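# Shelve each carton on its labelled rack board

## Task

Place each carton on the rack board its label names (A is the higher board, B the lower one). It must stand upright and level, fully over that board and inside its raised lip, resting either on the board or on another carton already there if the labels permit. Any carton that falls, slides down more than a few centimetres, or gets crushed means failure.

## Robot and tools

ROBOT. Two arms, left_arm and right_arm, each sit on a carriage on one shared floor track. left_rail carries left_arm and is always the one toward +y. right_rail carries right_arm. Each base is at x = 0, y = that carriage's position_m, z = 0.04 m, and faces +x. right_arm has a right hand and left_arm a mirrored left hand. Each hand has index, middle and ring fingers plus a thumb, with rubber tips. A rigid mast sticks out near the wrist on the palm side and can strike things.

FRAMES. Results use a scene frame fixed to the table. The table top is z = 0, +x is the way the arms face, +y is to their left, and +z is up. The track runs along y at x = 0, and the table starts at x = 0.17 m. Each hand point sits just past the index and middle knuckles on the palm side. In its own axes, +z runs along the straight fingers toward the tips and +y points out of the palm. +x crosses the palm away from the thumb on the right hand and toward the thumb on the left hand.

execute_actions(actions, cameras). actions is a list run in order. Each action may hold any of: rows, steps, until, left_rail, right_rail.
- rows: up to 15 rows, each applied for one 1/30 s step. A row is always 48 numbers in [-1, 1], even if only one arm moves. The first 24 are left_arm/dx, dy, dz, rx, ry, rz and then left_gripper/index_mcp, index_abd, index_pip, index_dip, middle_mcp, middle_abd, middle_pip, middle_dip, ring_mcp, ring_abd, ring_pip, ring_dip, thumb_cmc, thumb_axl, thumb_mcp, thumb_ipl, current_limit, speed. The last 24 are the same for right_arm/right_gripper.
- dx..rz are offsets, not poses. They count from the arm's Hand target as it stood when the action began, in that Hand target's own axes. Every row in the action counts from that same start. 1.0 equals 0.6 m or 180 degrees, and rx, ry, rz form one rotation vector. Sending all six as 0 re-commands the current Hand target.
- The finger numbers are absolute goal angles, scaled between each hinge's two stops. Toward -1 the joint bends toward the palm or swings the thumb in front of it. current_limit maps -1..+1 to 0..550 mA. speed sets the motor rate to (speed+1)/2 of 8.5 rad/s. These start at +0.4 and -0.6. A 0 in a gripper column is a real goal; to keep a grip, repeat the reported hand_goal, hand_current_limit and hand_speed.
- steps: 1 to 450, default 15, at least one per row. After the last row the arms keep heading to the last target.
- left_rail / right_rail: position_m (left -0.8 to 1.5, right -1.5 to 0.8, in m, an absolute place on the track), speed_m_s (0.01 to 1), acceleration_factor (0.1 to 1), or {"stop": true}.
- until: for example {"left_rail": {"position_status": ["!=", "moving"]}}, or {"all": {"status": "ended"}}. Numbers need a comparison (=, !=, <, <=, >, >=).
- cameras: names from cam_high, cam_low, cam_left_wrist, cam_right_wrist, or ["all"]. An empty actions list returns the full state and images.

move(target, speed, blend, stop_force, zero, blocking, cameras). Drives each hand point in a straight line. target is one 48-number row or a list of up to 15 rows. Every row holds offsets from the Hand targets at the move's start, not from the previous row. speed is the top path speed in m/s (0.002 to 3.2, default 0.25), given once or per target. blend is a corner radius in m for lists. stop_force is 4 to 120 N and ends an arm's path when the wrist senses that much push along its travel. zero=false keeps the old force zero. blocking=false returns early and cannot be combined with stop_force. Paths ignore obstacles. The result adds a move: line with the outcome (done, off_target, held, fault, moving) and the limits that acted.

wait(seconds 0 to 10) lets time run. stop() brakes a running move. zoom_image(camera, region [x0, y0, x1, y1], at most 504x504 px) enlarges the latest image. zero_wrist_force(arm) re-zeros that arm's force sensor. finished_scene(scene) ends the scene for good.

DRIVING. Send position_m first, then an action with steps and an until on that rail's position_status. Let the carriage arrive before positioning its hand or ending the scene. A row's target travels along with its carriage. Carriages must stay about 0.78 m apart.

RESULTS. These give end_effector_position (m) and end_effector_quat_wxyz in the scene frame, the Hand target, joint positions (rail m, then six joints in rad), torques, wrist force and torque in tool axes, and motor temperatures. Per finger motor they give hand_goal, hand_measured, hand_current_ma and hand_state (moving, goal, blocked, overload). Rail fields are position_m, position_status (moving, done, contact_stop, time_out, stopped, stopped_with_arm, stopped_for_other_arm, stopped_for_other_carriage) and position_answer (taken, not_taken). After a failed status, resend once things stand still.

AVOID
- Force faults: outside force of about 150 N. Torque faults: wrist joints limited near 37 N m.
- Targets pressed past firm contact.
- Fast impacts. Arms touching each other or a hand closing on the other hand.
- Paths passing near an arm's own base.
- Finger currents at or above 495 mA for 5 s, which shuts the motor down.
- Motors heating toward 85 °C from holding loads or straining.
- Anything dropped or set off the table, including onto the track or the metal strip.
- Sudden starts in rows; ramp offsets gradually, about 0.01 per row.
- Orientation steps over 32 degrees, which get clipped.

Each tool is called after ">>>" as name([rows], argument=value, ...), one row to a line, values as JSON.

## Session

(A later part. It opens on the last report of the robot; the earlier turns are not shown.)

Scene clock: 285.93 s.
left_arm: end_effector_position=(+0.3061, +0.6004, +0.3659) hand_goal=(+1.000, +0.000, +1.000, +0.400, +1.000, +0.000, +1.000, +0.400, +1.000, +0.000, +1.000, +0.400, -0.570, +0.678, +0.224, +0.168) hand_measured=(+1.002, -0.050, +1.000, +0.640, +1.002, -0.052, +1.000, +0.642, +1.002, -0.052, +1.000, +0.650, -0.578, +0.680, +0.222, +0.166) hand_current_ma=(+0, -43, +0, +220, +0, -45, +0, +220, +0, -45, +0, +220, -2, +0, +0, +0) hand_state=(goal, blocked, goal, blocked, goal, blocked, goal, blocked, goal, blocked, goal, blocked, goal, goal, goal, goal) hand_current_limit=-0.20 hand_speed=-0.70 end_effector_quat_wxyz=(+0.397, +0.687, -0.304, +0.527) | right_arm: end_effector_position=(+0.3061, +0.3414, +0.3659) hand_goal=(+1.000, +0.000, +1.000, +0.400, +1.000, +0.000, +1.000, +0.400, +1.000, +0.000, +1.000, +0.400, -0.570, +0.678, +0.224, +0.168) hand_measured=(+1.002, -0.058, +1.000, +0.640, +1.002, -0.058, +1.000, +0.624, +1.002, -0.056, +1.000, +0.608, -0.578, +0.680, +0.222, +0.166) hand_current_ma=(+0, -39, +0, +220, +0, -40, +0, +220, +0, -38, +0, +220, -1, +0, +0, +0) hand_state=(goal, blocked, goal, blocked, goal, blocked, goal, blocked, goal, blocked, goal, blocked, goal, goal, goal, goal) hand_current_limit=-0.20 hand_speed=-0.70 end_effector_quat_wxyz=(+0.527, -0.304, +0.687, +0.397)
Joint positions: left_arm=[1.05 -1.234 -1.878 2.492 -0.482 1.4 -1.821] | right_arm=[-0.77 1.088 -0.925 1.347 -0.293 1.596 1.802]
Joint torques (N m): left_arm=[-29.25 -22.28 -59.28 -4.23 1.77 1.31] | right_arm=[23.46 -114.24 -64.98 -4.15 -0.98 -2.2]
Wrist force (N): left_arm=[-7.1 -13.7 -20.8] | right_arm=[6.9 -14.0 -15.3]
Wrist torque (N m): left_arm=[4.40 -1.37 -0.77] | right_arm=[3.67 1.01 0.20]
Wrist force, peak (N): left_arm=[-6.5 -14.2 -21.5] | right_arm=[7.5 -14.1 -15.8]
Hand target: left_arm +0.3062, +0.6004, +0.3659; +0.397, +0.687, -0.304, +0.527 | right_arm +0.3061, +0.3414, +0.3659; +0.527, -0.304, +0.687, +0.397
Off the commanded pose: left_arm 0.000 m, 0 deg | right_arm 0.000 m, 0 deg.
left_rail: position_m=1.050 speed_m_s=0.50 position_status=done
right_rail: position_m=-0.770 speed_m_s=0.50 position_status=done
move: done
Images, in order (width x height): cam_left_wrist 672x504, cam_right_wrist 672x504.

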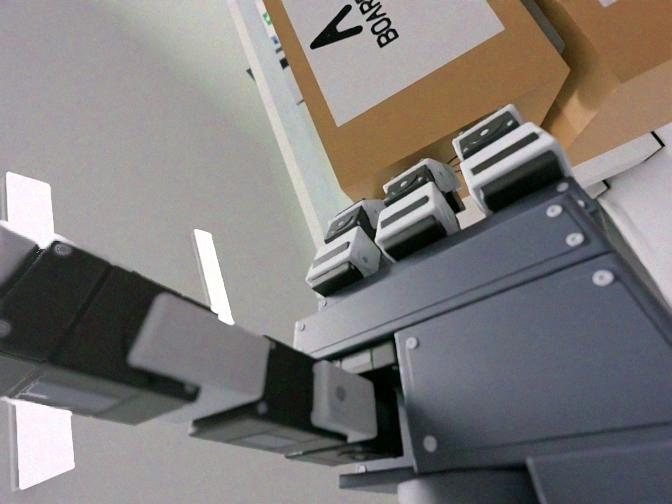

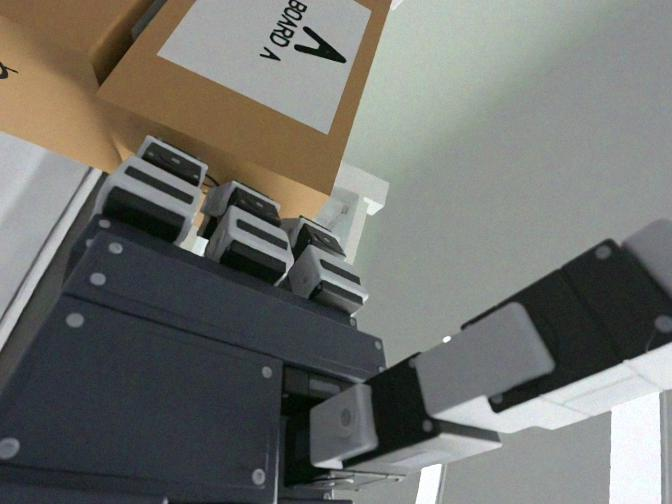

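>>> move([
  [0.5055,0.1173,-0.0677,0,0,0,1,0,1,0.4,1,0,1,0.4,1,0,1,0.4,-0.571,0.678,0.2247,0.1676,-0.2,-0.7,-0.5055,0.1173,-0.0677,0,0,0,1,0,1,0.4,1,0,1,0.4,1,0,1,0.4,-0.571,0.678,0.2247,0.1676,-0.2,-0.7],
  [0.6543,0.0288,0.8898,0,0,0,1,0,1,0.4,1,0,1,0.4,1,0,1,0.4,-0.571,0.678,0.2247,0.1676,-0.2,-0.7,-0.6543,-0.7562,-0.4698,0,0,0,1,0,1,0.4,1,0,1,0.4,1,0,1,0.4,-0.571,0.678,0.2247,0.1676,-0.2,-0.7],
], speed=0.13, blend=[0.06, 0], cameras=["cam_left_wrist","cam_right_wrist","cam_high","cam_low"])

Scene clock: 296.17 s.
left_arm: end_effector_position=(+0.6511, +0.1295, +0.6799) hand_goal=(+1.000, +0.000, +1.000, +0.400, +1.000, +0.000, +1.000, +0.400, +1.000, +0.000, +1.000, +0.400, -0.570, +0.678, +0.224, +0.168) hand_measured=(+1.002, -0.056, +1.002, +0.640, +1.002, -0.056, +1.002, +0.642, +1.002, -0.056, +1.002, +0.650, -0.578, +0.680, +0.222, +0.166) hand_current_ma=(+0, -51, +0, +220, +0, -53, +0, +220, +0, -52, +0, +220, -2, +0, +0, +0) hand_state=(goal, blocked, goal, blocked, goal, blocked, goal, blocked, goal, blocked, goal, blocked, goal, goal, goal, goal) hand_current_limit=-0.20 hand_speed=-0.70 end_effector_quat_wxyz=(+0.397, +0.687, -0.304, +0.527) | right_arm: end_effector_position=(+0.6510, -0.1295, +0.6799) hand_goal=(+1.000, +0.000, +1.000, +0.400, +1.000, +0.000, +1.000, +0.400, +1.000, +0.000, +1.000, +0.400, -0.570, +0.678, +0.224, +0.168) hand_measured=(+1.002, -0.070, +1.002, +0.616, +1.002, -0.070, +1.002, +0.614, +1.002, -0.070, +1.002, +0.606, -0.578, +0.680, +0.222, +0.166) hand_current_ma=(+0, -57, +0, +220, +0, -59, +0, +220, +0, -58, +0, +220, -1, +0, +0, +0) hand_state=(goal, blocked, goal, blocked, goal, blocked, goal, blocked, goal, blocked, goal, blocked, goal, goal, goal, goal) hand_current_limit=-0.20 hand_speed=-0.70 end_effector_quat_wxyz=(+0.527, -0.304, +0.687, +0.397)
Joint positions: left_arm=[1.05 -1.035 -1.017 0.933 0.214 1.598 -1.795] | right_arm=[-0.77 0.324 -1.343 1.393 0.124 0.841 1.682]
Joint torques (N m): left_arm=[-14.47 -61.36 -59.29 -4.05 11.02 2.9] | right_arm=[11.37 -54.54 -61.48 -2.23 -12.76 -3.45]
Wrist force (N): left_arm=[-6.7 -19.6 -29.6] | right_arm=[8.0 -19.1 -24.4]
Wrist torque (N m): left_arm=[6.13 -1.34 -0.43] | right_arm=[5.54 1.49 0.44]
Wrist force, peak (N): left_arm=[-6.7 -19.6 -29.6] | right_arm=[8.0 -19.1 -24.4]
Hand target: left_arm +0.6511, +0.1294, +0.6799; +0.397, +0.687, -0.304, +0.527 | right_arm +0.6511, -0.1296, +0.6799; +0.527, -0.304, +0.687, +0.397
Off the commanded pose: left_arm 0.000 m, 0 deg | right_arm 0.000 m, 0 deg.
left_rail: position_m=1.050 speed_m_s=0.50 position_status=done
right_rail: position_m=-0.770 speed_m_s=0.50 position_status=done
move: done

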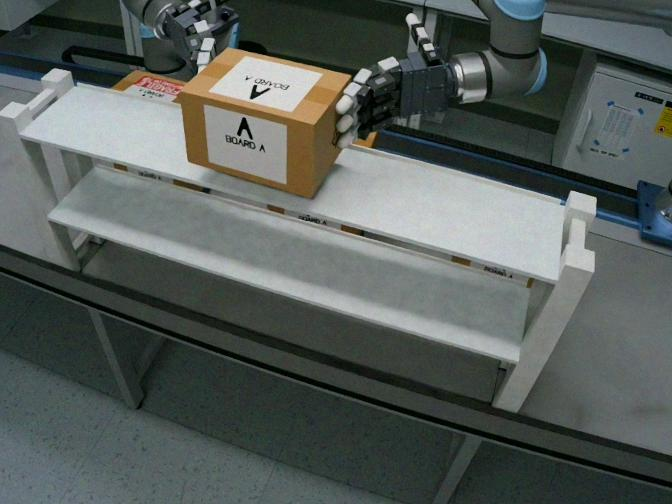

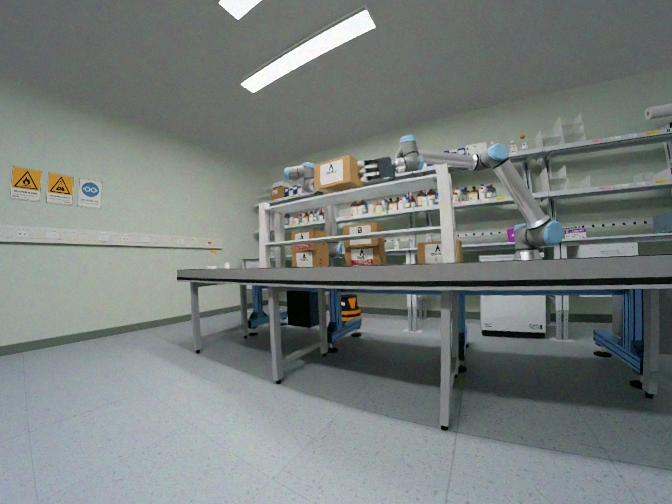

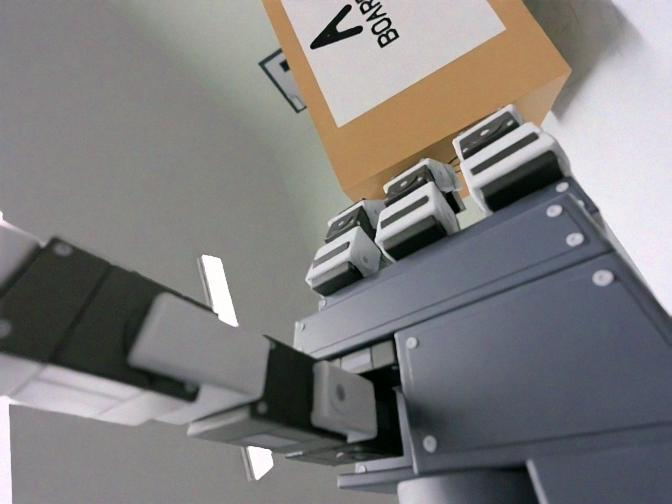

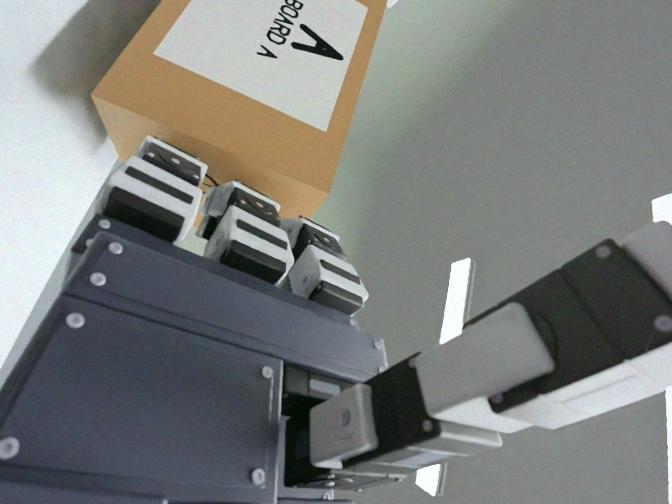

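>>> zoom_image(camera="cam_high", region=[130, 40, 400, 240])

Scaled by 1.867 from the camera's 672x504 image, which has a finer 960x720 frame.

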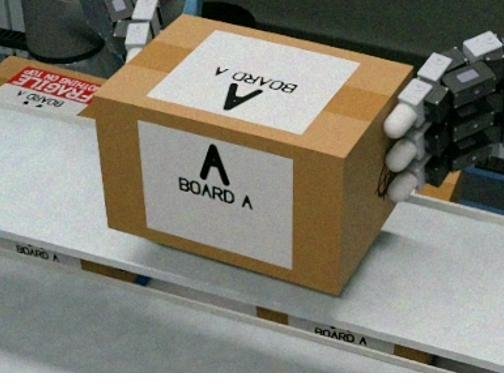

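>>> zoom_image(camera="cam_high", region=[300, 160, 420, 250])

>>> zoom_image(camera="cam_high", region=[480, 180, 612, 300])

Scaled by 4.200 from the camera's 672x504 image, which has a finer 960x720 frame.

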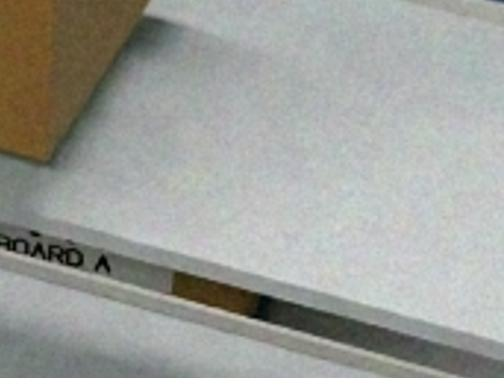

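Scaled by 3.818 from the camera's 672x504 image, which has a finer 960x720 frame.

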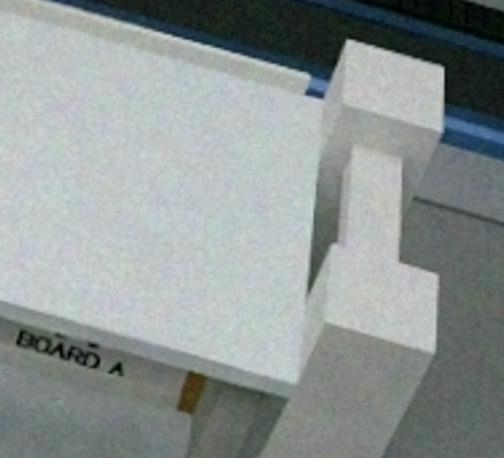

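>>> zoom_image(camera="cam_right_wrist", region=[0, 0, 336, 252])

>>> zoom_image(camera="cam_left_wrist", region=[400, 0, 672, 252])

Scaled by 1.500 from the camera's 672x504 image, which has a finer 960x720 frame.

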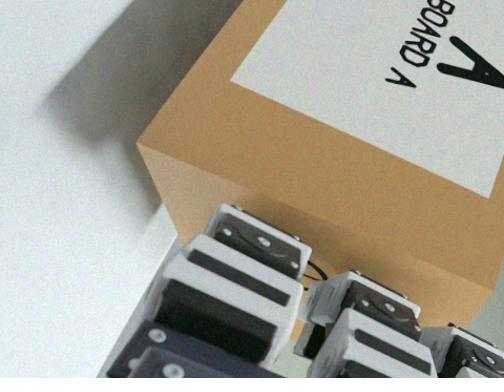

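Scaled by 1.853 from the camera's 672x504 image, which has a finer 960x720 frame.

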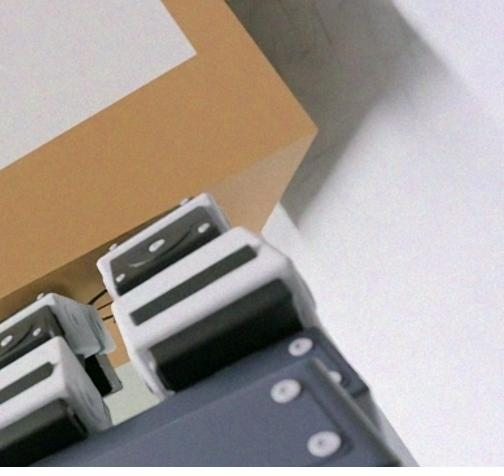

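>>> move(target=[0.1288,0.0299,-0.0173,0,0,0,1,0,1,0.4,1,0,1,0.4,1,0,1,0.4,-0.571,0.678,0.2247,0.1676,-0.2,-0.7,-0.1288,0.0299,-0.0173,0,0,0,1,0,1,0.4,1,0,1,0.4,1,0,1,0.4,-0.571,0.678,0.2247,0.1676,-0.2,-0.7], speed=0.08, cameras=["cam_left_wrist","cam_right_wrist"])

>>> zoom_image(camera="cam_right_wrist", region=[0, 0, 336, 252])

Scene clock: 307.73 s.
left_arm: end_effector_position=(+0.6511, +0.1294, +0.7599) hand_goal=(+1.000, +0.000, +1.000, +0.400, +1.000, +0.000, +1.000, +0.400, +1.000, +0.000, +1.000, +0.400, -0.570, +0.678, +0.224, +0.168) hand_measured=(+1.002, -0.056, +1.002, +0.640, +1.002, -0.056, +1.002, +0.642, +1.002, -0.056, +1.002, +0.650, -0.578, +0.680, +0.222, +0.166) hand_current_ma=(+0, -51, +0, +220, +0, -53, +0, +220, +0, -52, +0, +220, -2, +0, +0, +0) hand_state=(goal, blocked, goal, blocked, goal, blocked, goal, blocked, goal, blocked, goal, blocked, goal, goal, goal, goal) hand_current_limit=-0.20 hand_speed=-0.70 end_effector_quat_wxyz=(+0.397, +0.687, -0.304, +0.527) | right_arm: end_effector_position=(+0.6511, -0.1296, +0.7599) hand_goal=(+1.000, +0.000, +1.000, +0.400, +1.000, +0.000, +1.000, +0.400, +1.000, +0.000, +1.000, +0.400, -0.570, +0.678, +0.224, +0.168) hand_measured=(+1.002, -0.070, +1.002, +0.616, +1.002, -0.070, +1.002, +0.614, +1.002, -0.070, +1.002, +0.606, -0.578, +0.680, +0.222, +0.166) hand_current_ma=(+0, -58, +0, +220, +0, -59, +0, +220, +0, -58, +0, +220, -1, +0, +0, +0) hand_state=(goal, blocked, goal, blocked, goal, blocked, goal, blocked, goal, blocked, goal, blocked, goal, goal, goal, goal) hand_current_limit=-0.20 hand_speed=-0.70 end_effector_quat_wxyz=(+0.527, -0.304, +0.687, +0.397)
Joint positions: left_arm=[1.05 -1.035 -0.988 0.746 0.372 1.598 -1.795] | right_arm=[-0.77 0.324 -1.34 1.25 0.265 0.841 1.682]
Joint torques (N m): left_arm=[-33.34 -65.98 -56.79 -3.9 10.19 2.36] | right_arm=[18.46 -52.89 -60.67 -2.34 -10.35 -3]
Wrist force (N): left_arm=[-6.1 -20.2 -30.7] | right_arm=[8.0 -19.7 -25.4]
Wrist torque (N m): left_arm=[6.33 -1.45 -0.35] | right_arm=[5.75 1.47 0.43]
Wrist force, peak (N): left_arm=[-6.5 -20.4 -30.7] | right_arm=[7.8 -19.8 -25.6]
Hand target: left_arm +0.6511, +0.1294, +0.7599; +0.397, +0.687, -0.304, +0.527 | right_arm +0.6510, -0.1296, +0.7599; +0.527, -0.304, +0.687, +0.397
Off the commanded pose: left_arm 0.000 m, 0 deg | right_arm 0.000 m, 0 deg.
left_rail: position_m=1.050 speed_m_s=0.50 position_status=done
right_rail: position_m=-0.770 speed_m_s=0.50 position_status=done
move: done
Images, in order (width x height): cam_left_wrist 672x504, cam_right_wrist 672x504.

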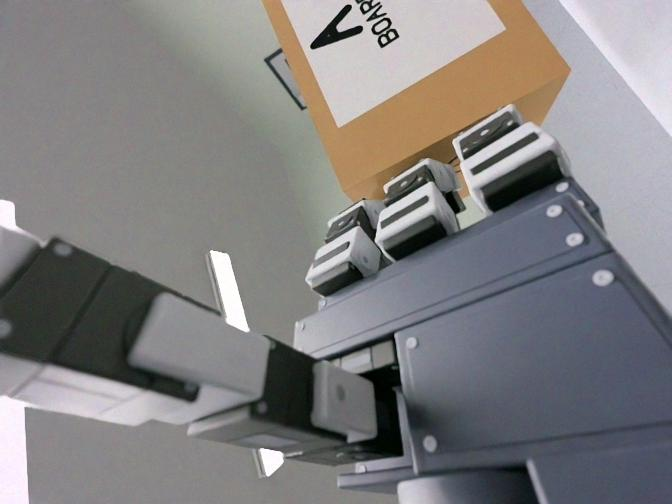

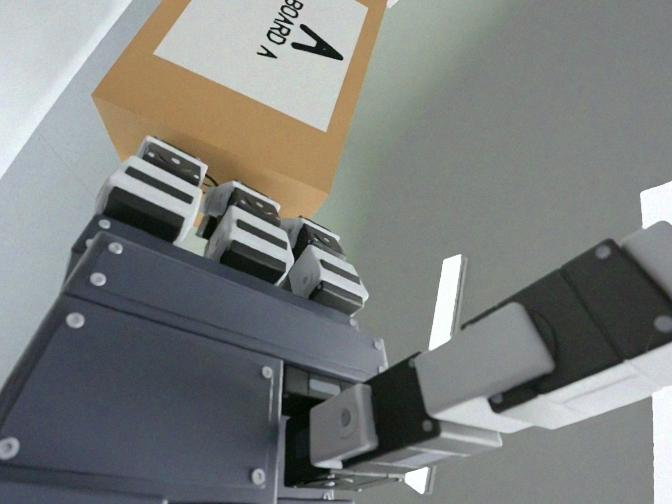

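Scaled by 1.500 from the camera's 672x504 image, which has a finer 960x720 frame.

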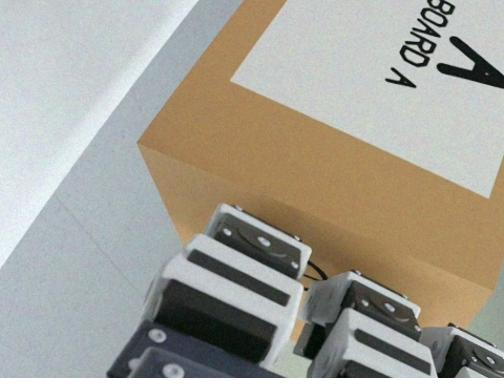

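>>> execute_actions(actions=[], cameras=["cam_high","cam_right_wrist","cam_left_wrist"])

Scene clock: 311.20 s.
left_arm: end_effector_position=(+0.6511, +0.1294, +0.7599) hand_goal=(+1.000, +0.000, +1.000, +0.400, +1.000, +0.000, +1.000, +0.400, +1.000, +0.000, +1.000, +0.400, -0.570, +0.678, +0.224, +0.168) hand_measured=(+1.002, -0.056, +1.002, +0.640, +1.002, -0.056, +1.002, +0.642, +1.002, -0.056, +1.002, +0.650, -0.578, +0.680, +0.222, +0.166) hand_current_ma=(+0, -51, +0, +220, +0, -53, +0, +220, +0, -52, +0, +220, -2, +0, +0, +0) hand_state=(goal, blocked, goal, blocked, goal, blocked, goal, blocked, goal, blocked, goal, blocked, goal, goal, goal, goal) hand_current_limit=-0.20 hand_speed=-0.70 end_effector_quat_wxyz=(+0.397, +0.687, -0.304, +0.527) | right_arm: end_effector_position=(+0.6510, -0.1296, +0.7599) hand_goal=(+1.000, +0.000, +1.000, +0.400, +1.000, +0.000, +1.000, +0.400, +1.000, +0.000, +1.000, +0.400, -0.570, +0.678, +0.224, +0.168) hand_measured=(+1.002, -0.070, +1.002, +0.616, +1.002, -0.070, +1.002, +0.614, +1.002, -0.070, +1.002, +0.606, -0.578, +0.680, +0.222, +0.166) hand_current_ma=(+0, -58, +0, +220, +0, -59, +0, +220, +0, -58, +0, +220, -1, +0, +0, +0) hand_state=(goal, blocked, goal, blocked, goal, blocked, goal, blocked, goal, blocked, goal, blocked, goal, goal, goal, goal) hand_current_limit=-0.20 hand_speed=-0.70 end_effector_quat_wxyz=(+0.527, -0.304, +0.687, +0.397)
Joint positions: left_arm=[1.05 -1.035 -0.988 0.746 0.372 1.598 -1.795] | right_arm=[-0.77 0.324 -1.34 1.249 0.265 0.841 1.682]
Joint velocities: within noise
Joint torques (N m): left_arm=[-15 -65.3 -56.29 -4.27 10.85 2.47] | right_arm=[34.03 -54.37 -61.1 -2.34 -12.25 -3.32]
Motor temperatures (°C): left_arm=[29 23 29 31 35 33] | right_arm=[27 24 26 34 32 33]
Wrist force (N): left_arm=[-6.1 -20.0 -30.9] | right_arm=[7.6 -19.3 -25.9]
Wrist torque (N m): left_arm=[6.35 -1.42 -0.38] | right_arm=[5.82 1.50 0.42]
Wrist force, peak (N): left_arm=[-6.6 -20.6 -31.3] | right_arm=[8.1 -19.8 -25.9]
Hand target: left_arm +0.6511, +0.1294, +0.7599; +0.397, +0.687, -0.304, +0.527 | right_arm +0.6510, -0.1296, +0.7599; +0.527, -0.304, +0.687, +0.397
Off the commanded pose: left_arm 0.000 m, 0 deg | right_arm 0.000 m, 0 deg.
left_rail: position_m=1.050 speed_m_s=0.50 position_status=done
right_rail: position_m=-0.770 speed_m_s=0.50 position_status=done
Images, in order (width x height): cam_high 672x504, cam_left_wrist 672x504, cam_right_wrist 672x504.

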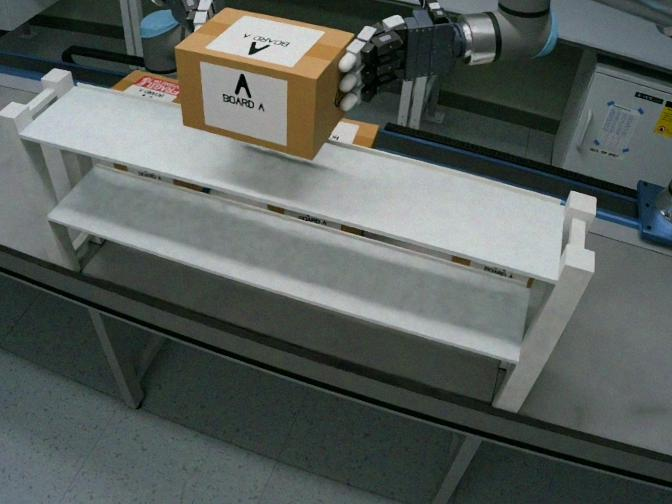

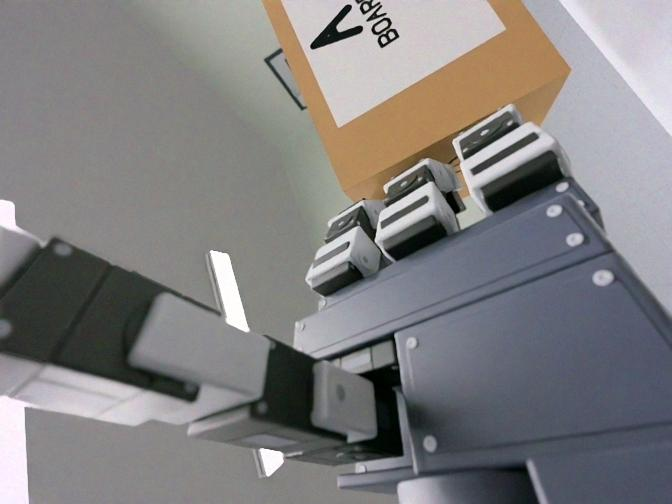

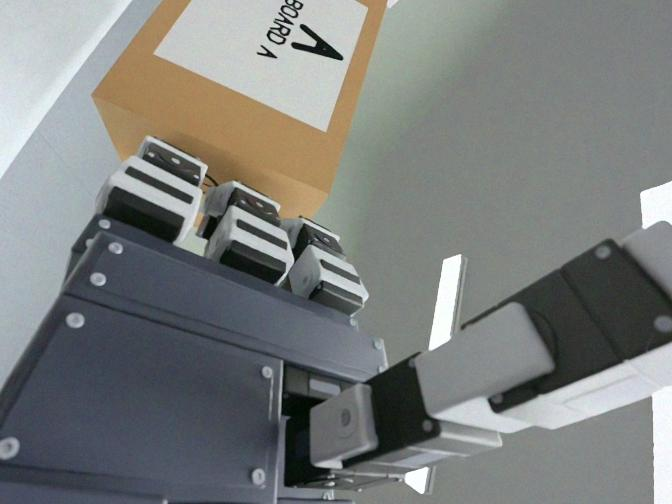

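>>> zoom_image(camera="cam_right_wrist", region=[0, 0, 252, 189])

>>> zoom_image(camera="cam_left_wrist", region=[440, 0, 672, 174])

>>> zoom_image(camera="cam_high", region=[160, 0, 460, 225])

Scaled by 2.000 from the camera's 672x504 image, which has a finer 960x720 frame.

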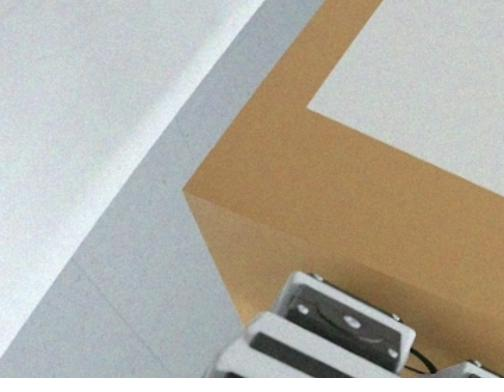

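Scaled by 2.172 from the camera's 672x504 image, which has a finer 960x720 frame.

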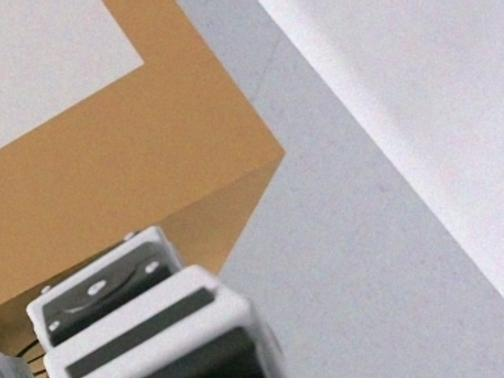

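Scaled by 1.680 from the camera's 672x504 image, which has a finer 960x720 frame.

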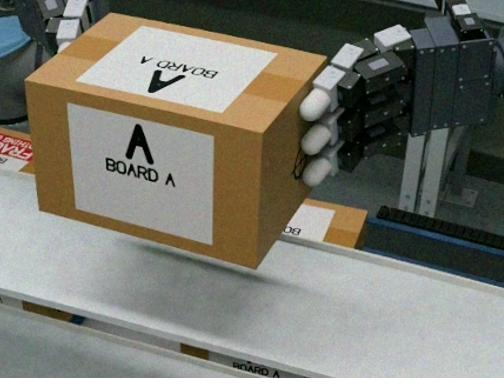

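>>> execute_actions(actions=[], cameras=["cam_low","cam_high"])

>>> zoom_image(camera="cam_high", region=[170, 0, 380, 170])

>>> zoom_image(camera="cam_high", region=[0, 60, 300, 260])

>>> zoom_image(camera="cam_high", region=[372, 150, 672, 400])

Scene clock: 321.27 s.
left_arm: end_effector_position=(+0.6511, +0.1294, +0.7599) hand_goal=(+1.000, +0.000, +1.000, +0.400, +1.000, +0.000, +1.000, +0.400, +1.000, +0.000, +1.000, +0.400, -0.570, +0.678, +0.224, +0.168) hand_measured=(+1.002, -0.056, +1.002, +0.640, +1.002, -0.056, +1.002, +0.642, +1.002, -0.056, +1.002, +0.650, -0.578, +0.680, +0.222, +0.166) hand_current_ma=(+0, -51, +0, +220, +0, -53, +0, +220, +0, -52, +0, +220, -2, +0, +0, +0) hand_state=(goal, blocked, goal, blocked, goal, blocked, goal, blocked, goal, blocked, goal, blocked, goal, goal, goal, goal) hand_current_limit=-0.20 hand_speed=-0.70 end_effector_quat_wxyz=(+0.397, +0.687, -0.304, +0.527) | right_arm: end_effector_position=(+0.6510, -0.1296, +0.7599) hand_goal=(+1.000, +0.000, +1.000, +0.400, +1.000, +0.000, +1.000, +0.400, +1.000, +0.000, +1.000, +0.400, -0.570, +0.678, +0.224, +0.168) hand_measured=(+1.002, -0.070, +1.002, +0.616, +1.002, -0.070, +1.002, +0.614, +1.002, -0.070, +1.002, +0.606, -0.578, +0.680, +0.222, +0.166) hand_current_ma=(+0, -58, +0, +220, +0, -59, +0, +220, +0, -58, +0, +220, -1, +0, +0, +0) hand_state=(goal, blocked, goal, blocked, goal, blocked, goal, blocked, goal, blocked, goal, blocked, goal, goal, goal, goal) hand_current_limit=-0.20 hand_speed=-0.70 end_effector_quat_wxyz=(+0.527, -0.304, +0.687, +0.397)
Joint positions: left_arm=[1.05 -1.035 -0.988 0.746 0.372 1.598 -1.795] | right_arm=[-0.77 0.324 -1.34 1.249 0.265 0.841 1.682]
Joint velocities: within noise
Joint torques (N m): left_arm=[-14.39 -65.88 -55.74 -4.39 10.88 2.71] | right_arm=[34.38 -55.56 -60.8 -2.21 -12.37 -3.25]
Motor temperatures (°C): left_arm=[29 23 29 31 35 33] | right_arm=[27 24 26 34 32 33]
Wrist force (N): left_arm=[-6.2 -20.5 -31.0] | right_arm=[7.9 -19.8 -25.6]
Wrist torque (N m): left_arm=[6.33 -1.45 -0.36] | right_arm=[5.78 1.51 0.42]
Wrist force, peak (N): left_arm=[-6.1 -20.2 -31.4] | right_arm=[8.6 -19.9 -25.7]
Hand target: left_arm +0.6511, +0.1294, +0.7599; +0.397, +0.687, -0.304, +0.527 | right_arm +0.6510, -0.1296, +0.7599; +0.527, -0.304, +0.687, +0.397
Off the commanded pose: left_arm 0.000 m, 0 deg | right_arm 0.000 m, 0 deg.
left_rail: position_m=1.050 speed_m_s=0.50 position_status=done
right_rail: position_m=-0.770 speed_m_s=0.50 position_status=done
Images, in order (width x height): cam_high 672x504, cam_low 672x504.

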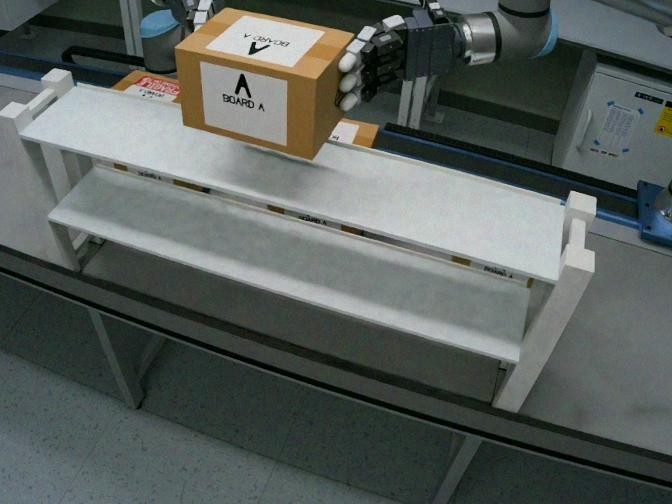

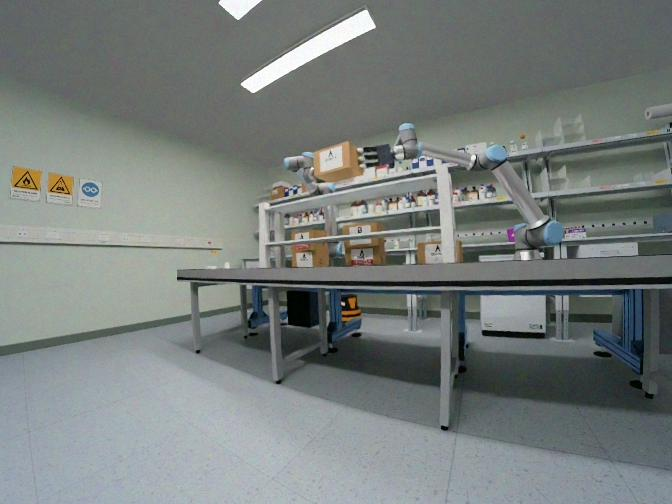

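Scaled by 2.400 from the camera's 672x504 image, which has a finer 960x720 frame.

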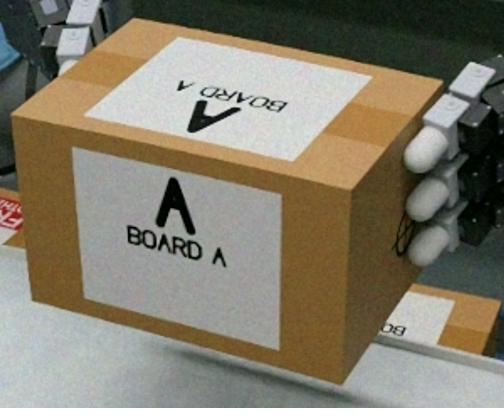

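Scaled by 1.680 from the camera's 672x504 image, which has a finer 960x720 frame.

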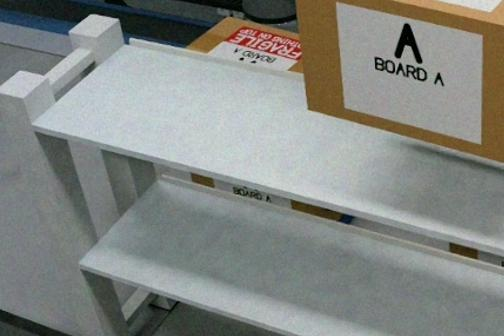

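Scaled by 1.680 from the camera's 672x504 image, which has a finer 960x720 frame.

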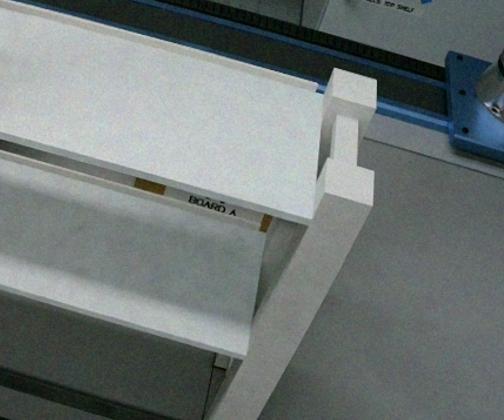

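>>> move([
  [-0.00862,0.02788,-0.0161,0,0,0,1,0,1,0.4,1,0,1,0.4,1,0,1,0.4,-0.571,0.678,0.2247,0.1676,-0.2,-0.7,0.00862,0.02788,-0.0161,0,0,0,1,0,1,0.4,1,0,1,0.4,1,0,1,0.4,-0.571,0.678,0.2247,0.1676,-0.2,-0.7],
  [-0.15238,-0.00952,0.00555,0,0,0,1,0,1,0.4,1,0,1,0.4,1,0,1,0.4,-0.571,0.678,0.2247,0.1676,-0.2,-0.7,0.15238,-0.00952,0.00555,0,0,0,1,0,1,0.4,1,0,1,0.4,1,0,1,0.4,-0.571,0.678,0.2247,0.1676,-0.2,-0.7],
], speed=0.06, blend=[0.01,0], cameras=["cam_high","cam_right_wrist"])

>>> zoom_image(camera="cam_high", region=[170, 40, 380, 210])

Scene clock: 324.53 s.
left_arm: end_effector_position=(+0.6338, +0.1294, +0.6700) hand_goal=(+1.000, +0.000, +1.000, +0.400, +1.000, +0.000, +1.000, +0.400, +1.000, +0.000, +1.000, +0.400, -0.570, +0.678, +0.224, +0.168) hand_measured=(+1.002, -0.056, +1.002, +0.640, +1.002, -0.056, +1.002, +0.642, +1.002, -0.056, +1.002, +0.650, -0.578, +0.680, +0.222, +0.166) hand_current_ma=(+0, -51, +0, +220, +0, -53, +0, +220, +0, -52, +0, +220, -2, +0, +0, +0) hand_state=(goal, blocked, goal, blocked, goal, blocked, goal, blocked, goal, blocked, goal, blocked, goal, goal, goal, goal) hand_current_limit=-0.20 hand_speed=-0.70 end_effector_quat_wxyz=(+0.397, +0.687, -0.304, +0.527) | right_arm: end_effector_position=(+0.6337, -0.1295, +0.6699) hand_goal=(+1.000, +0.000, +1.000, +0.400, +1.000, +0.000, +1.000, +0.400, +1.000, +0.000, +1.000, +0.400, -0.570, +0.678, +0.224, +0.168) hand_measured=(+1.002, -0.070, +1.002, +0.616, +1.002, -0.070, +1.002, +0.614, +1.002, -0.070, +1.002, +0.606, -0.578, +0.680, +0.222, +0.166) hand_current_ma=(+0, -58, +0, +220, +0, -59, +0, +220, +0, -58, +0, +220, -1, +0, +0, +0) hand_state=(goal, blocked, goal, blocked, goal, blocked, goal, blocked, goal, blocked, goal, blocked, goal, goal, goal, goal) hand_current_limit=-0.20 hand_speed=-0.70 end_effector_quat_wxyz=(+0.527, -0.304, +0.687, +0.397)
Joint positions: left_arm=[1.05 -1.052 -1.041 0.988 0.183 1.581 -1.797] | right_arm=[-0.77 0.332 -1.367 1.44 0.1 0.849 1.683]
Joint torques (N m): left_arm=[-12.96 -90.74 -42.51 -14.7 11.13 0.69] | right_arm=[11.47 -52.45 -43.92 -8.17 -12.76 3.03]
Wrist force (N): left_arm=[-6.4 -19.8 -29.9] | right_arm=[8.2 -19.3 -24.7]
Wrist torque (N m): left_arm=[6.20 -1.31 -0.42] | right_arm=[5.58 1.53 0.47]
Wrist force, peak (N): left_arm=[-6.3 -21.3 -32.4] | right_arm=[7.5 -20.0 -27.7]
Hand target: left_arm +0.6338, +0.1294, +0.6699; +0.397, +0.687, -0.304, +0.527 | right_arm +0.6338, -0.1295, +0.6699; +0.527, -0.304, +0.687, +0.397
Off the commanded pose: left_arm 0.000 m, 0 deg | right_arm 0.000 m, 0 deg.
left_rail: position_m=1.050 speed_m_s=0.50 position_status=done
right_rail: position_m=-0.770 speed_m_s=0.50 position_status=done
move: done
Images, in order (width x height): cam_high 672x504, cam_right_wrist 672x504.

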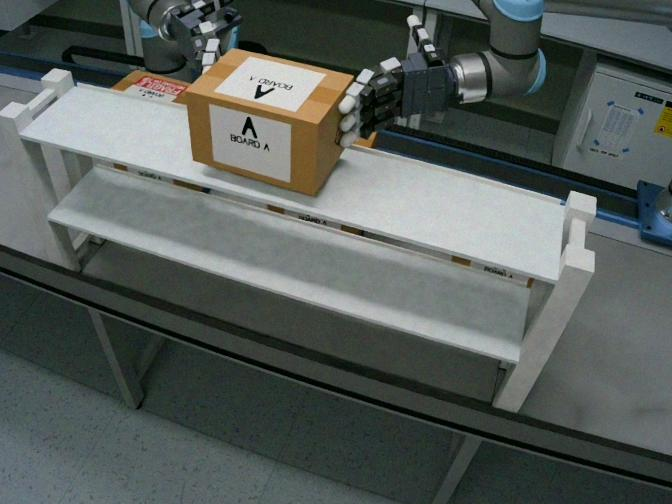

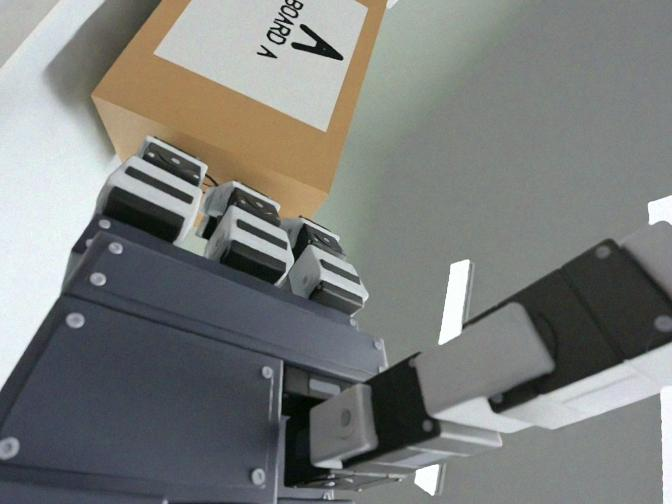

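Scaled by 2.400 from the camera's 672x504 image, which has a finer 960x720 frame.

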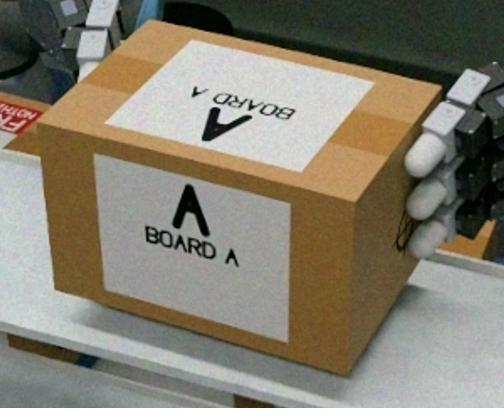

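>>> move(target=[0.0805,-0.0187,0.0108,0,0,0,1,0,1,0.4,1,0,1,0.4,1,0,1,0.4,-0.571,0.678,0.2247,0.1676,-0.2,-0.7,-0.0805,-0.0187,0.0108,0,0,0,1,0,1,0.4,1,0,1,0.4,1,0,1,0.4,-0.571,0.678,0.2247,0.1676,-0.2,-0.7], speed=0.015, stop_force=5, cameras=["cam_high"])

>>> zoom_image(camera="cam_high", region=[170, 50, 380, 230])

Scene clock: 330.50 s.
left_arm: end_effector_position=(+0.6588, +0.1294, +0.7132) hand_goal=(+1.000, +0.000, +1.000, +0.400, +1.000, +0.000, +1.000, +0.400, +1.000, +0.000, +1.000, +0.400, -0.570, +0.678, +0.224, +0.168) hand_measured=(+1.002, -0.056, +1.002, +0.640, +1.002, -0.056, +1.002, +0.642, +1.002, -0.056, +1.002, +0.650, -0.578, +0.680, +0.222, +0.166) hand_current_ma=(+0, -51, +0, +220, +0, -53, +0, +220, +0, -52, +0, +220, -2, +0, +0, +0) hand_state=(goal, blocked, goal, blocked, goal, blocked, goal, blocked, goal, blocked, goal, blocked, goal, goal, goal, goal) hand_current_limit=-0.20 hand_speed=-0.70 end_effector_quat_wxyz=(+0.397, +0.687, -0.304, +0.527) | right_arm: end_effector_position=(+0.6588, -0.1295, +0.7132) hand_goal=(+1.000, +0.000, +1.000, +0.400, +1.000, +0.000, +1.000, +0.400, +1.000, +0.000, +1.000, +0.400, -0.570, +0.678, +0.224, +0.168) hand_measured=(+1.002, -0.070, +1.002, +0.616, +1.002, -0.070, +1.002, +0.614, +1.002, -0.070, +1.002, +0.606, -0.578, +0.680, +0.222, +0.166) hand_current_ma=(+0, -58, +0, +220, +0, -59, +0, +220, +0, -58, +0, +220, -1, +0, +0, +0) hand_state=(goal, blocked, goal, blocked, goal, blocked, goal, blocked, goal, blocked, goal, blocked, goal, goal, goal, goal) hand_current_limit=-0.20 hand_speed=-0.70 end_effector_quat_wxyz=(+0.527, -0.304, +0.687, +0.397)
Joint positions: left_arm=[1.05 -1.027 -0.997 0.844 0.284 1.605 -1.794] | right_arm=[-0.77 0.321 -1.333 1.322 0.186 0.837 1.681]
Joint torques (N m): left_arm=[-13.99 -66.72 -58 -4.27 11.39 2.52] | right_arm=[13.08 -55.21 -61.36 -2.19 -12.89 -3.38]
Wrist force (N): left_arm=[-5.9 -20.1 -30.6] | right_arm=[7.5 -19.3 -25.6]
Wrist torque (N m): left_arm=[6.26 -1.42 -0.36] | right_arm=[5.75 1.52 0.41]
Wrist force, peak (N): left_arm=[-6.4 -20.4 -30.6] | right_arm=[8.0 -19.5 -25.8]
Hand target: left_arm +0.6588, +0.1294, +0.7132; +0.397, +0.687, -0.304, +0.527 | right_arm +0.6588, -0.1295, +0.7132; +0.527, -0.304, +0.687, +0.397
Off the commanded pose: left_arm 0.000 m, 0 deg | right_arm 0.000 m, 0 deg.
left_rail: position_m=1.050 speed_m_s=0.50 position_status=done
right_rail: position_m=-0.770 speed_m_s=0.50 position_status=done
move: done
Images, in order (width x height): cam_high 672x504.

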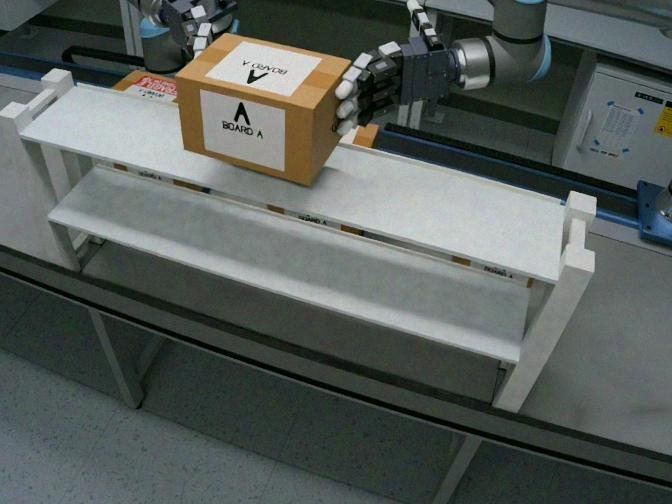

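Scaled by 2.400 from the camera's 672x504 image, which has a finer 960x720 frame.

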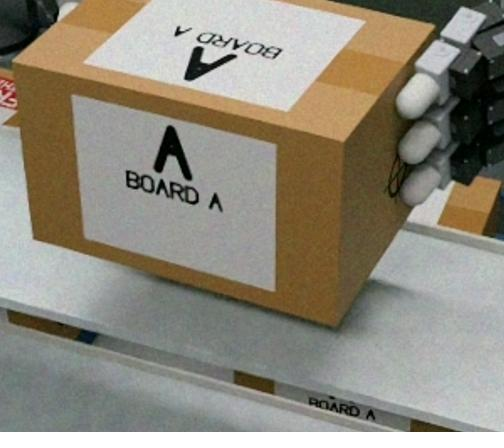

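>>> move(target=[-0.0833,0,0,0,0,0,1,0,1,0.4,1,0,1,0.4,1,0,1,0.4,-0.571,0.678,0.2247,0.1676,-0.2,-0.7,0.0833,0,0,0,0,0,1,0,1,0.4,1,0,1,0.4,1,0,1,0.4,-0.571,0.678,0.2247,0.1676,-0.2,-0.7], speed=0.05)

>>> move(target=[-0.0805,-0.0187,0.0108,0,0,0,1,0,1,0.4,1,0,1,0.4,1,0,1,0.4,-0.571,0.678,0.2247,0.1676,-0.2,-0.7,0.0805,-0.0187,0.0108,0,0,0,1,0,1,0.4,1,0,1,0.4,1,0,1,0.4,-0.571,0.678,0.2247,0.1676,-0.2,-0.7], speed=0.015, stop_force=5, cameras=["cam_high"])

>>> zoom_image(camera="cam_high", region=[170, 50, 380, 230])

Scene clock: 333.73 s.
left_arm: end_effector_position=(+0.6459, +0.1294, +0.6650) hand_goal=(+1.000, +0.000, +1.000, +0.400, +1.000, +0.000, +1.000, +0.400, +1.000, +0.000, +1.000, +0.400, -0.570, +0.678, +0.224, +0.168) hand_measured=(+1.002, -0.056, +1.002, +0.640, +1.002, -0.056, +1.002, +0.642, +1.002, -0.056, +1.002, +0.650, -0.578, +0.680, +0.222, +0.166) hand_current_ma=(+0, -51, +0, +220, +0, -53, +0, +220, +0, -52, +0, +220, -2, +0, +0, +0) hand_state=(goal, blocked, goal, blocked, goal, blocked, goal, blocked, goal, blocked, goal, blocked, goal, goal, goal, goal) hand_current_limit=-0.20 hand_speed=-0.70 end_effector_quat_wxyz=(+0.397, +0.687, -0.304, +0.527) | right_arm: end_effector_position=(+0.6458, -0.1295, +0.6650) hand_goal=(+1.000, +0.000, +1.000, +0.400, +1.000, +0.000, +1.000, +0.400, +1.000, +0.000, +1.000, +0.400, -0.570, +0.678, +0.224, +0.168) hand_measured=(+1.002, -0.070, +1.002, +0.616, +1.002, -0.070, +1.002, +0.614, +1.002, -0.070, +1.002, +0.606, -0.578, +0.680, +0.222, +0.166) hand_current_ma=(+0, -58, +0, +220, +0, -59, +0, +220, +0, -58, +0, +220, -1, +0, +0, +0) hand_state=(goal, blocked, goal, blocked, goal, blocked, goal, blocked, goal, blocked, goal, blocked, goal, goal, goal, goal) hand_current_limit=-0.20 hand_speed=-0.70 end_effector_quat_wxyz=(+0.527, -0.304, +0.687, +0.397)
Joint positions: left_arm=[1.05 -1.04 -1.026 0.973 0.182 1.593 -1.796] | right_arm=[-0.77 0.327 -1.349 1.426 0.096 0.843 1.682]
Joint torques (N m): left_arm=[-47.95 -91.52 -43.09 -14.27 3.11 -1.69] | right_arm=[36.91 -79.56 -44.04 -8.23 -2.98 2.8]
Wrist force (N): left_arm=[-6.4 -19.2 -29.7] | right_arm=[8.1 -18.7 -24.6]
Wrist torque (N m): left_arm=[6.19 -1.29 -0.45] | right_arm=[5.61 1.47 0.49]
Wrist force, peak (N): left_arm=[-6.4 -20.3 -31.0] | right_arm=[8.4 -19.9 -25.5]
Hand target: left_arm +0.6459, +0.1294, +0.6649; +0.397, +0.687, -0.304, +0.527 | right_arm +0.6458, -0.1295, +0.6649; +0.527, -0.304, +0.687, +0.397
Off the commanded pose: left_arm 0.000 m, 0 deg | right_arm 0.000 m, 0 deg.
left_rail: position_m=1.050 speed_m_s=0.50 position_status=done
right_rail: position_m=-0.770 speed_m_s=0.50 position_status=done
move: done

Scene clock: 336.87 s.
left_arm: end_effector_position=(+0.6459, +0.1294, +0.6376) hand_goal=(+1.000, +0.000, +1.000, +0.400, +1.000, +0.000, +1.000, +0.400, +1.000, +0.000, +1.000, +0.400, -0.570, +0.678, +0.224, +0.168) hand_measured=(+1.002, -0.050, +1.002, +0.640, +1.002, -0.050, +1.002, +0.642, +1.002, -0.050, +1.002, +0.650, -0.578, +0.680, +0.222, +0.166) hand_current_ma=(+0, -41, +0, +220, +0, -43, +0, +220, +0, -42, +0, +220, -2, +0, +0, +0) hand_state=(goal, blocked, goal, blocked, goal, blocked, goal, blocked, goal, blocked, goal, blocked, goal, goal, goal, goal) hand_current_limit=-0.20 hand_speed=-0.70 end_effector_quat_wxyz=(+0.397, +0.687, -0.304, +0.527) | right_arm: end_effector_position=(+0.6459, -0.1295, +0.6364) hand_goal=(+1.000, +0.000, +1.000, +0.400, +1.000, +0.000, +1.000, +0.400, +1.000, +0.000, +1.000, +0.400, -0.570, +0.678, +0.224, +0.168) hand_measured=(+1.002, -0.066, +1.002, +0.616, +1.002, -0.066, +1.002, +0.614, +1.002, -0.066, +1.002, +0.606, -0.578, +0.680, +0.222, +0.166) hand_current_ma=(+0, -52, +0, +220, +0, -53, +0, +220, +0, -52, +0, +220, -1, +0, +0, +0) hand_state=(goal, blocked, goal, blocked, goal, blocked, goal, blocked, goal, blocked, goal, blocked, goal, goal, goal, goal) hand_current_limit=-0.20 hand_speed=-0.70 end_effector_quat_wxyz=(+0.527, -0.304, +0.687, +0.397)
Joint positions: left_arm=[1.05 -1.04 -1.027 1.024 0.133 1.593 -1.796] | right_arm=[-0.77 0.327 -1.344 1.471 0.047 0.843 1.682]
Joint torques (N m): left_arm=[-43.29 -73.07 -61.74 -4.46 4.72 -0.74] | right_arm=[34.48 -76.38 -60.4 -1.71 -3.73 -1.49]
Wrist force (N): left_arm=[-6.9 -19.7 -30.2] | right_arm=[6.0 -19.5 -24.8]
Wrist torque (N m): left_arm=[6.20 -1.51 -0.40] | right_arm=[5.59 1.03 0.14]
Wrist force, peak (N): left_arm=[-4.3 -19.7 -31.8] | right_arm=[7.4 -19.6 -25.6]
Hand target: left_arm +0.6459, +0.1294, +0.6375; +0.397, +0.687, -0.304, +0.527 (not the last commanded pose) | right_arm +0.6459, -0.1295, +0.6364; +0.527, -0.304, +0.687, +0.397 (not the last commanded pose)
Off the commanded pose: left_arm 0.023 m, 0 deg | right_arm 0.021 m, 0 deg.
left_rail: position_m=1.050 speed_m_s=0.50 position_status=done
right_rail: position_m=-0.770 speed_m_s=0.50 position_status=done
move: contact (left_arm, right_arm)
Images, in order (width x height): cam_high 672x504.

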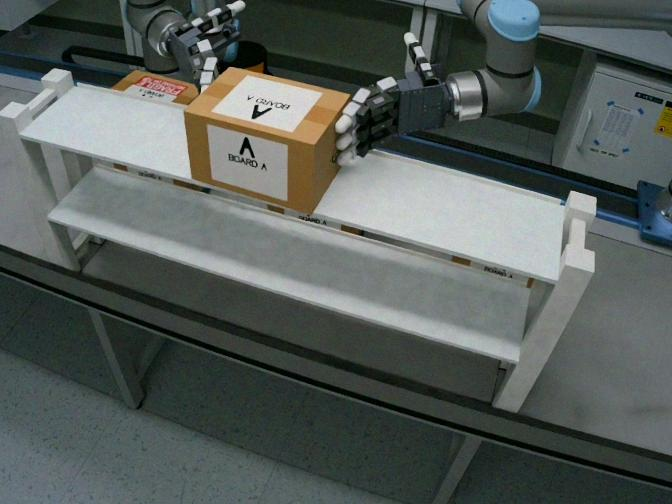

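Scaled by 2.400 from the camera's 672x504 image, which has a finer 960x720 frame.

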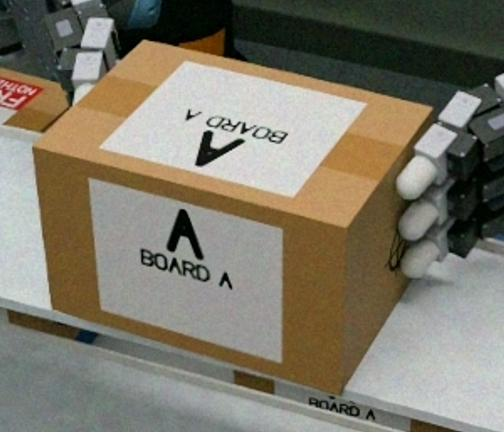

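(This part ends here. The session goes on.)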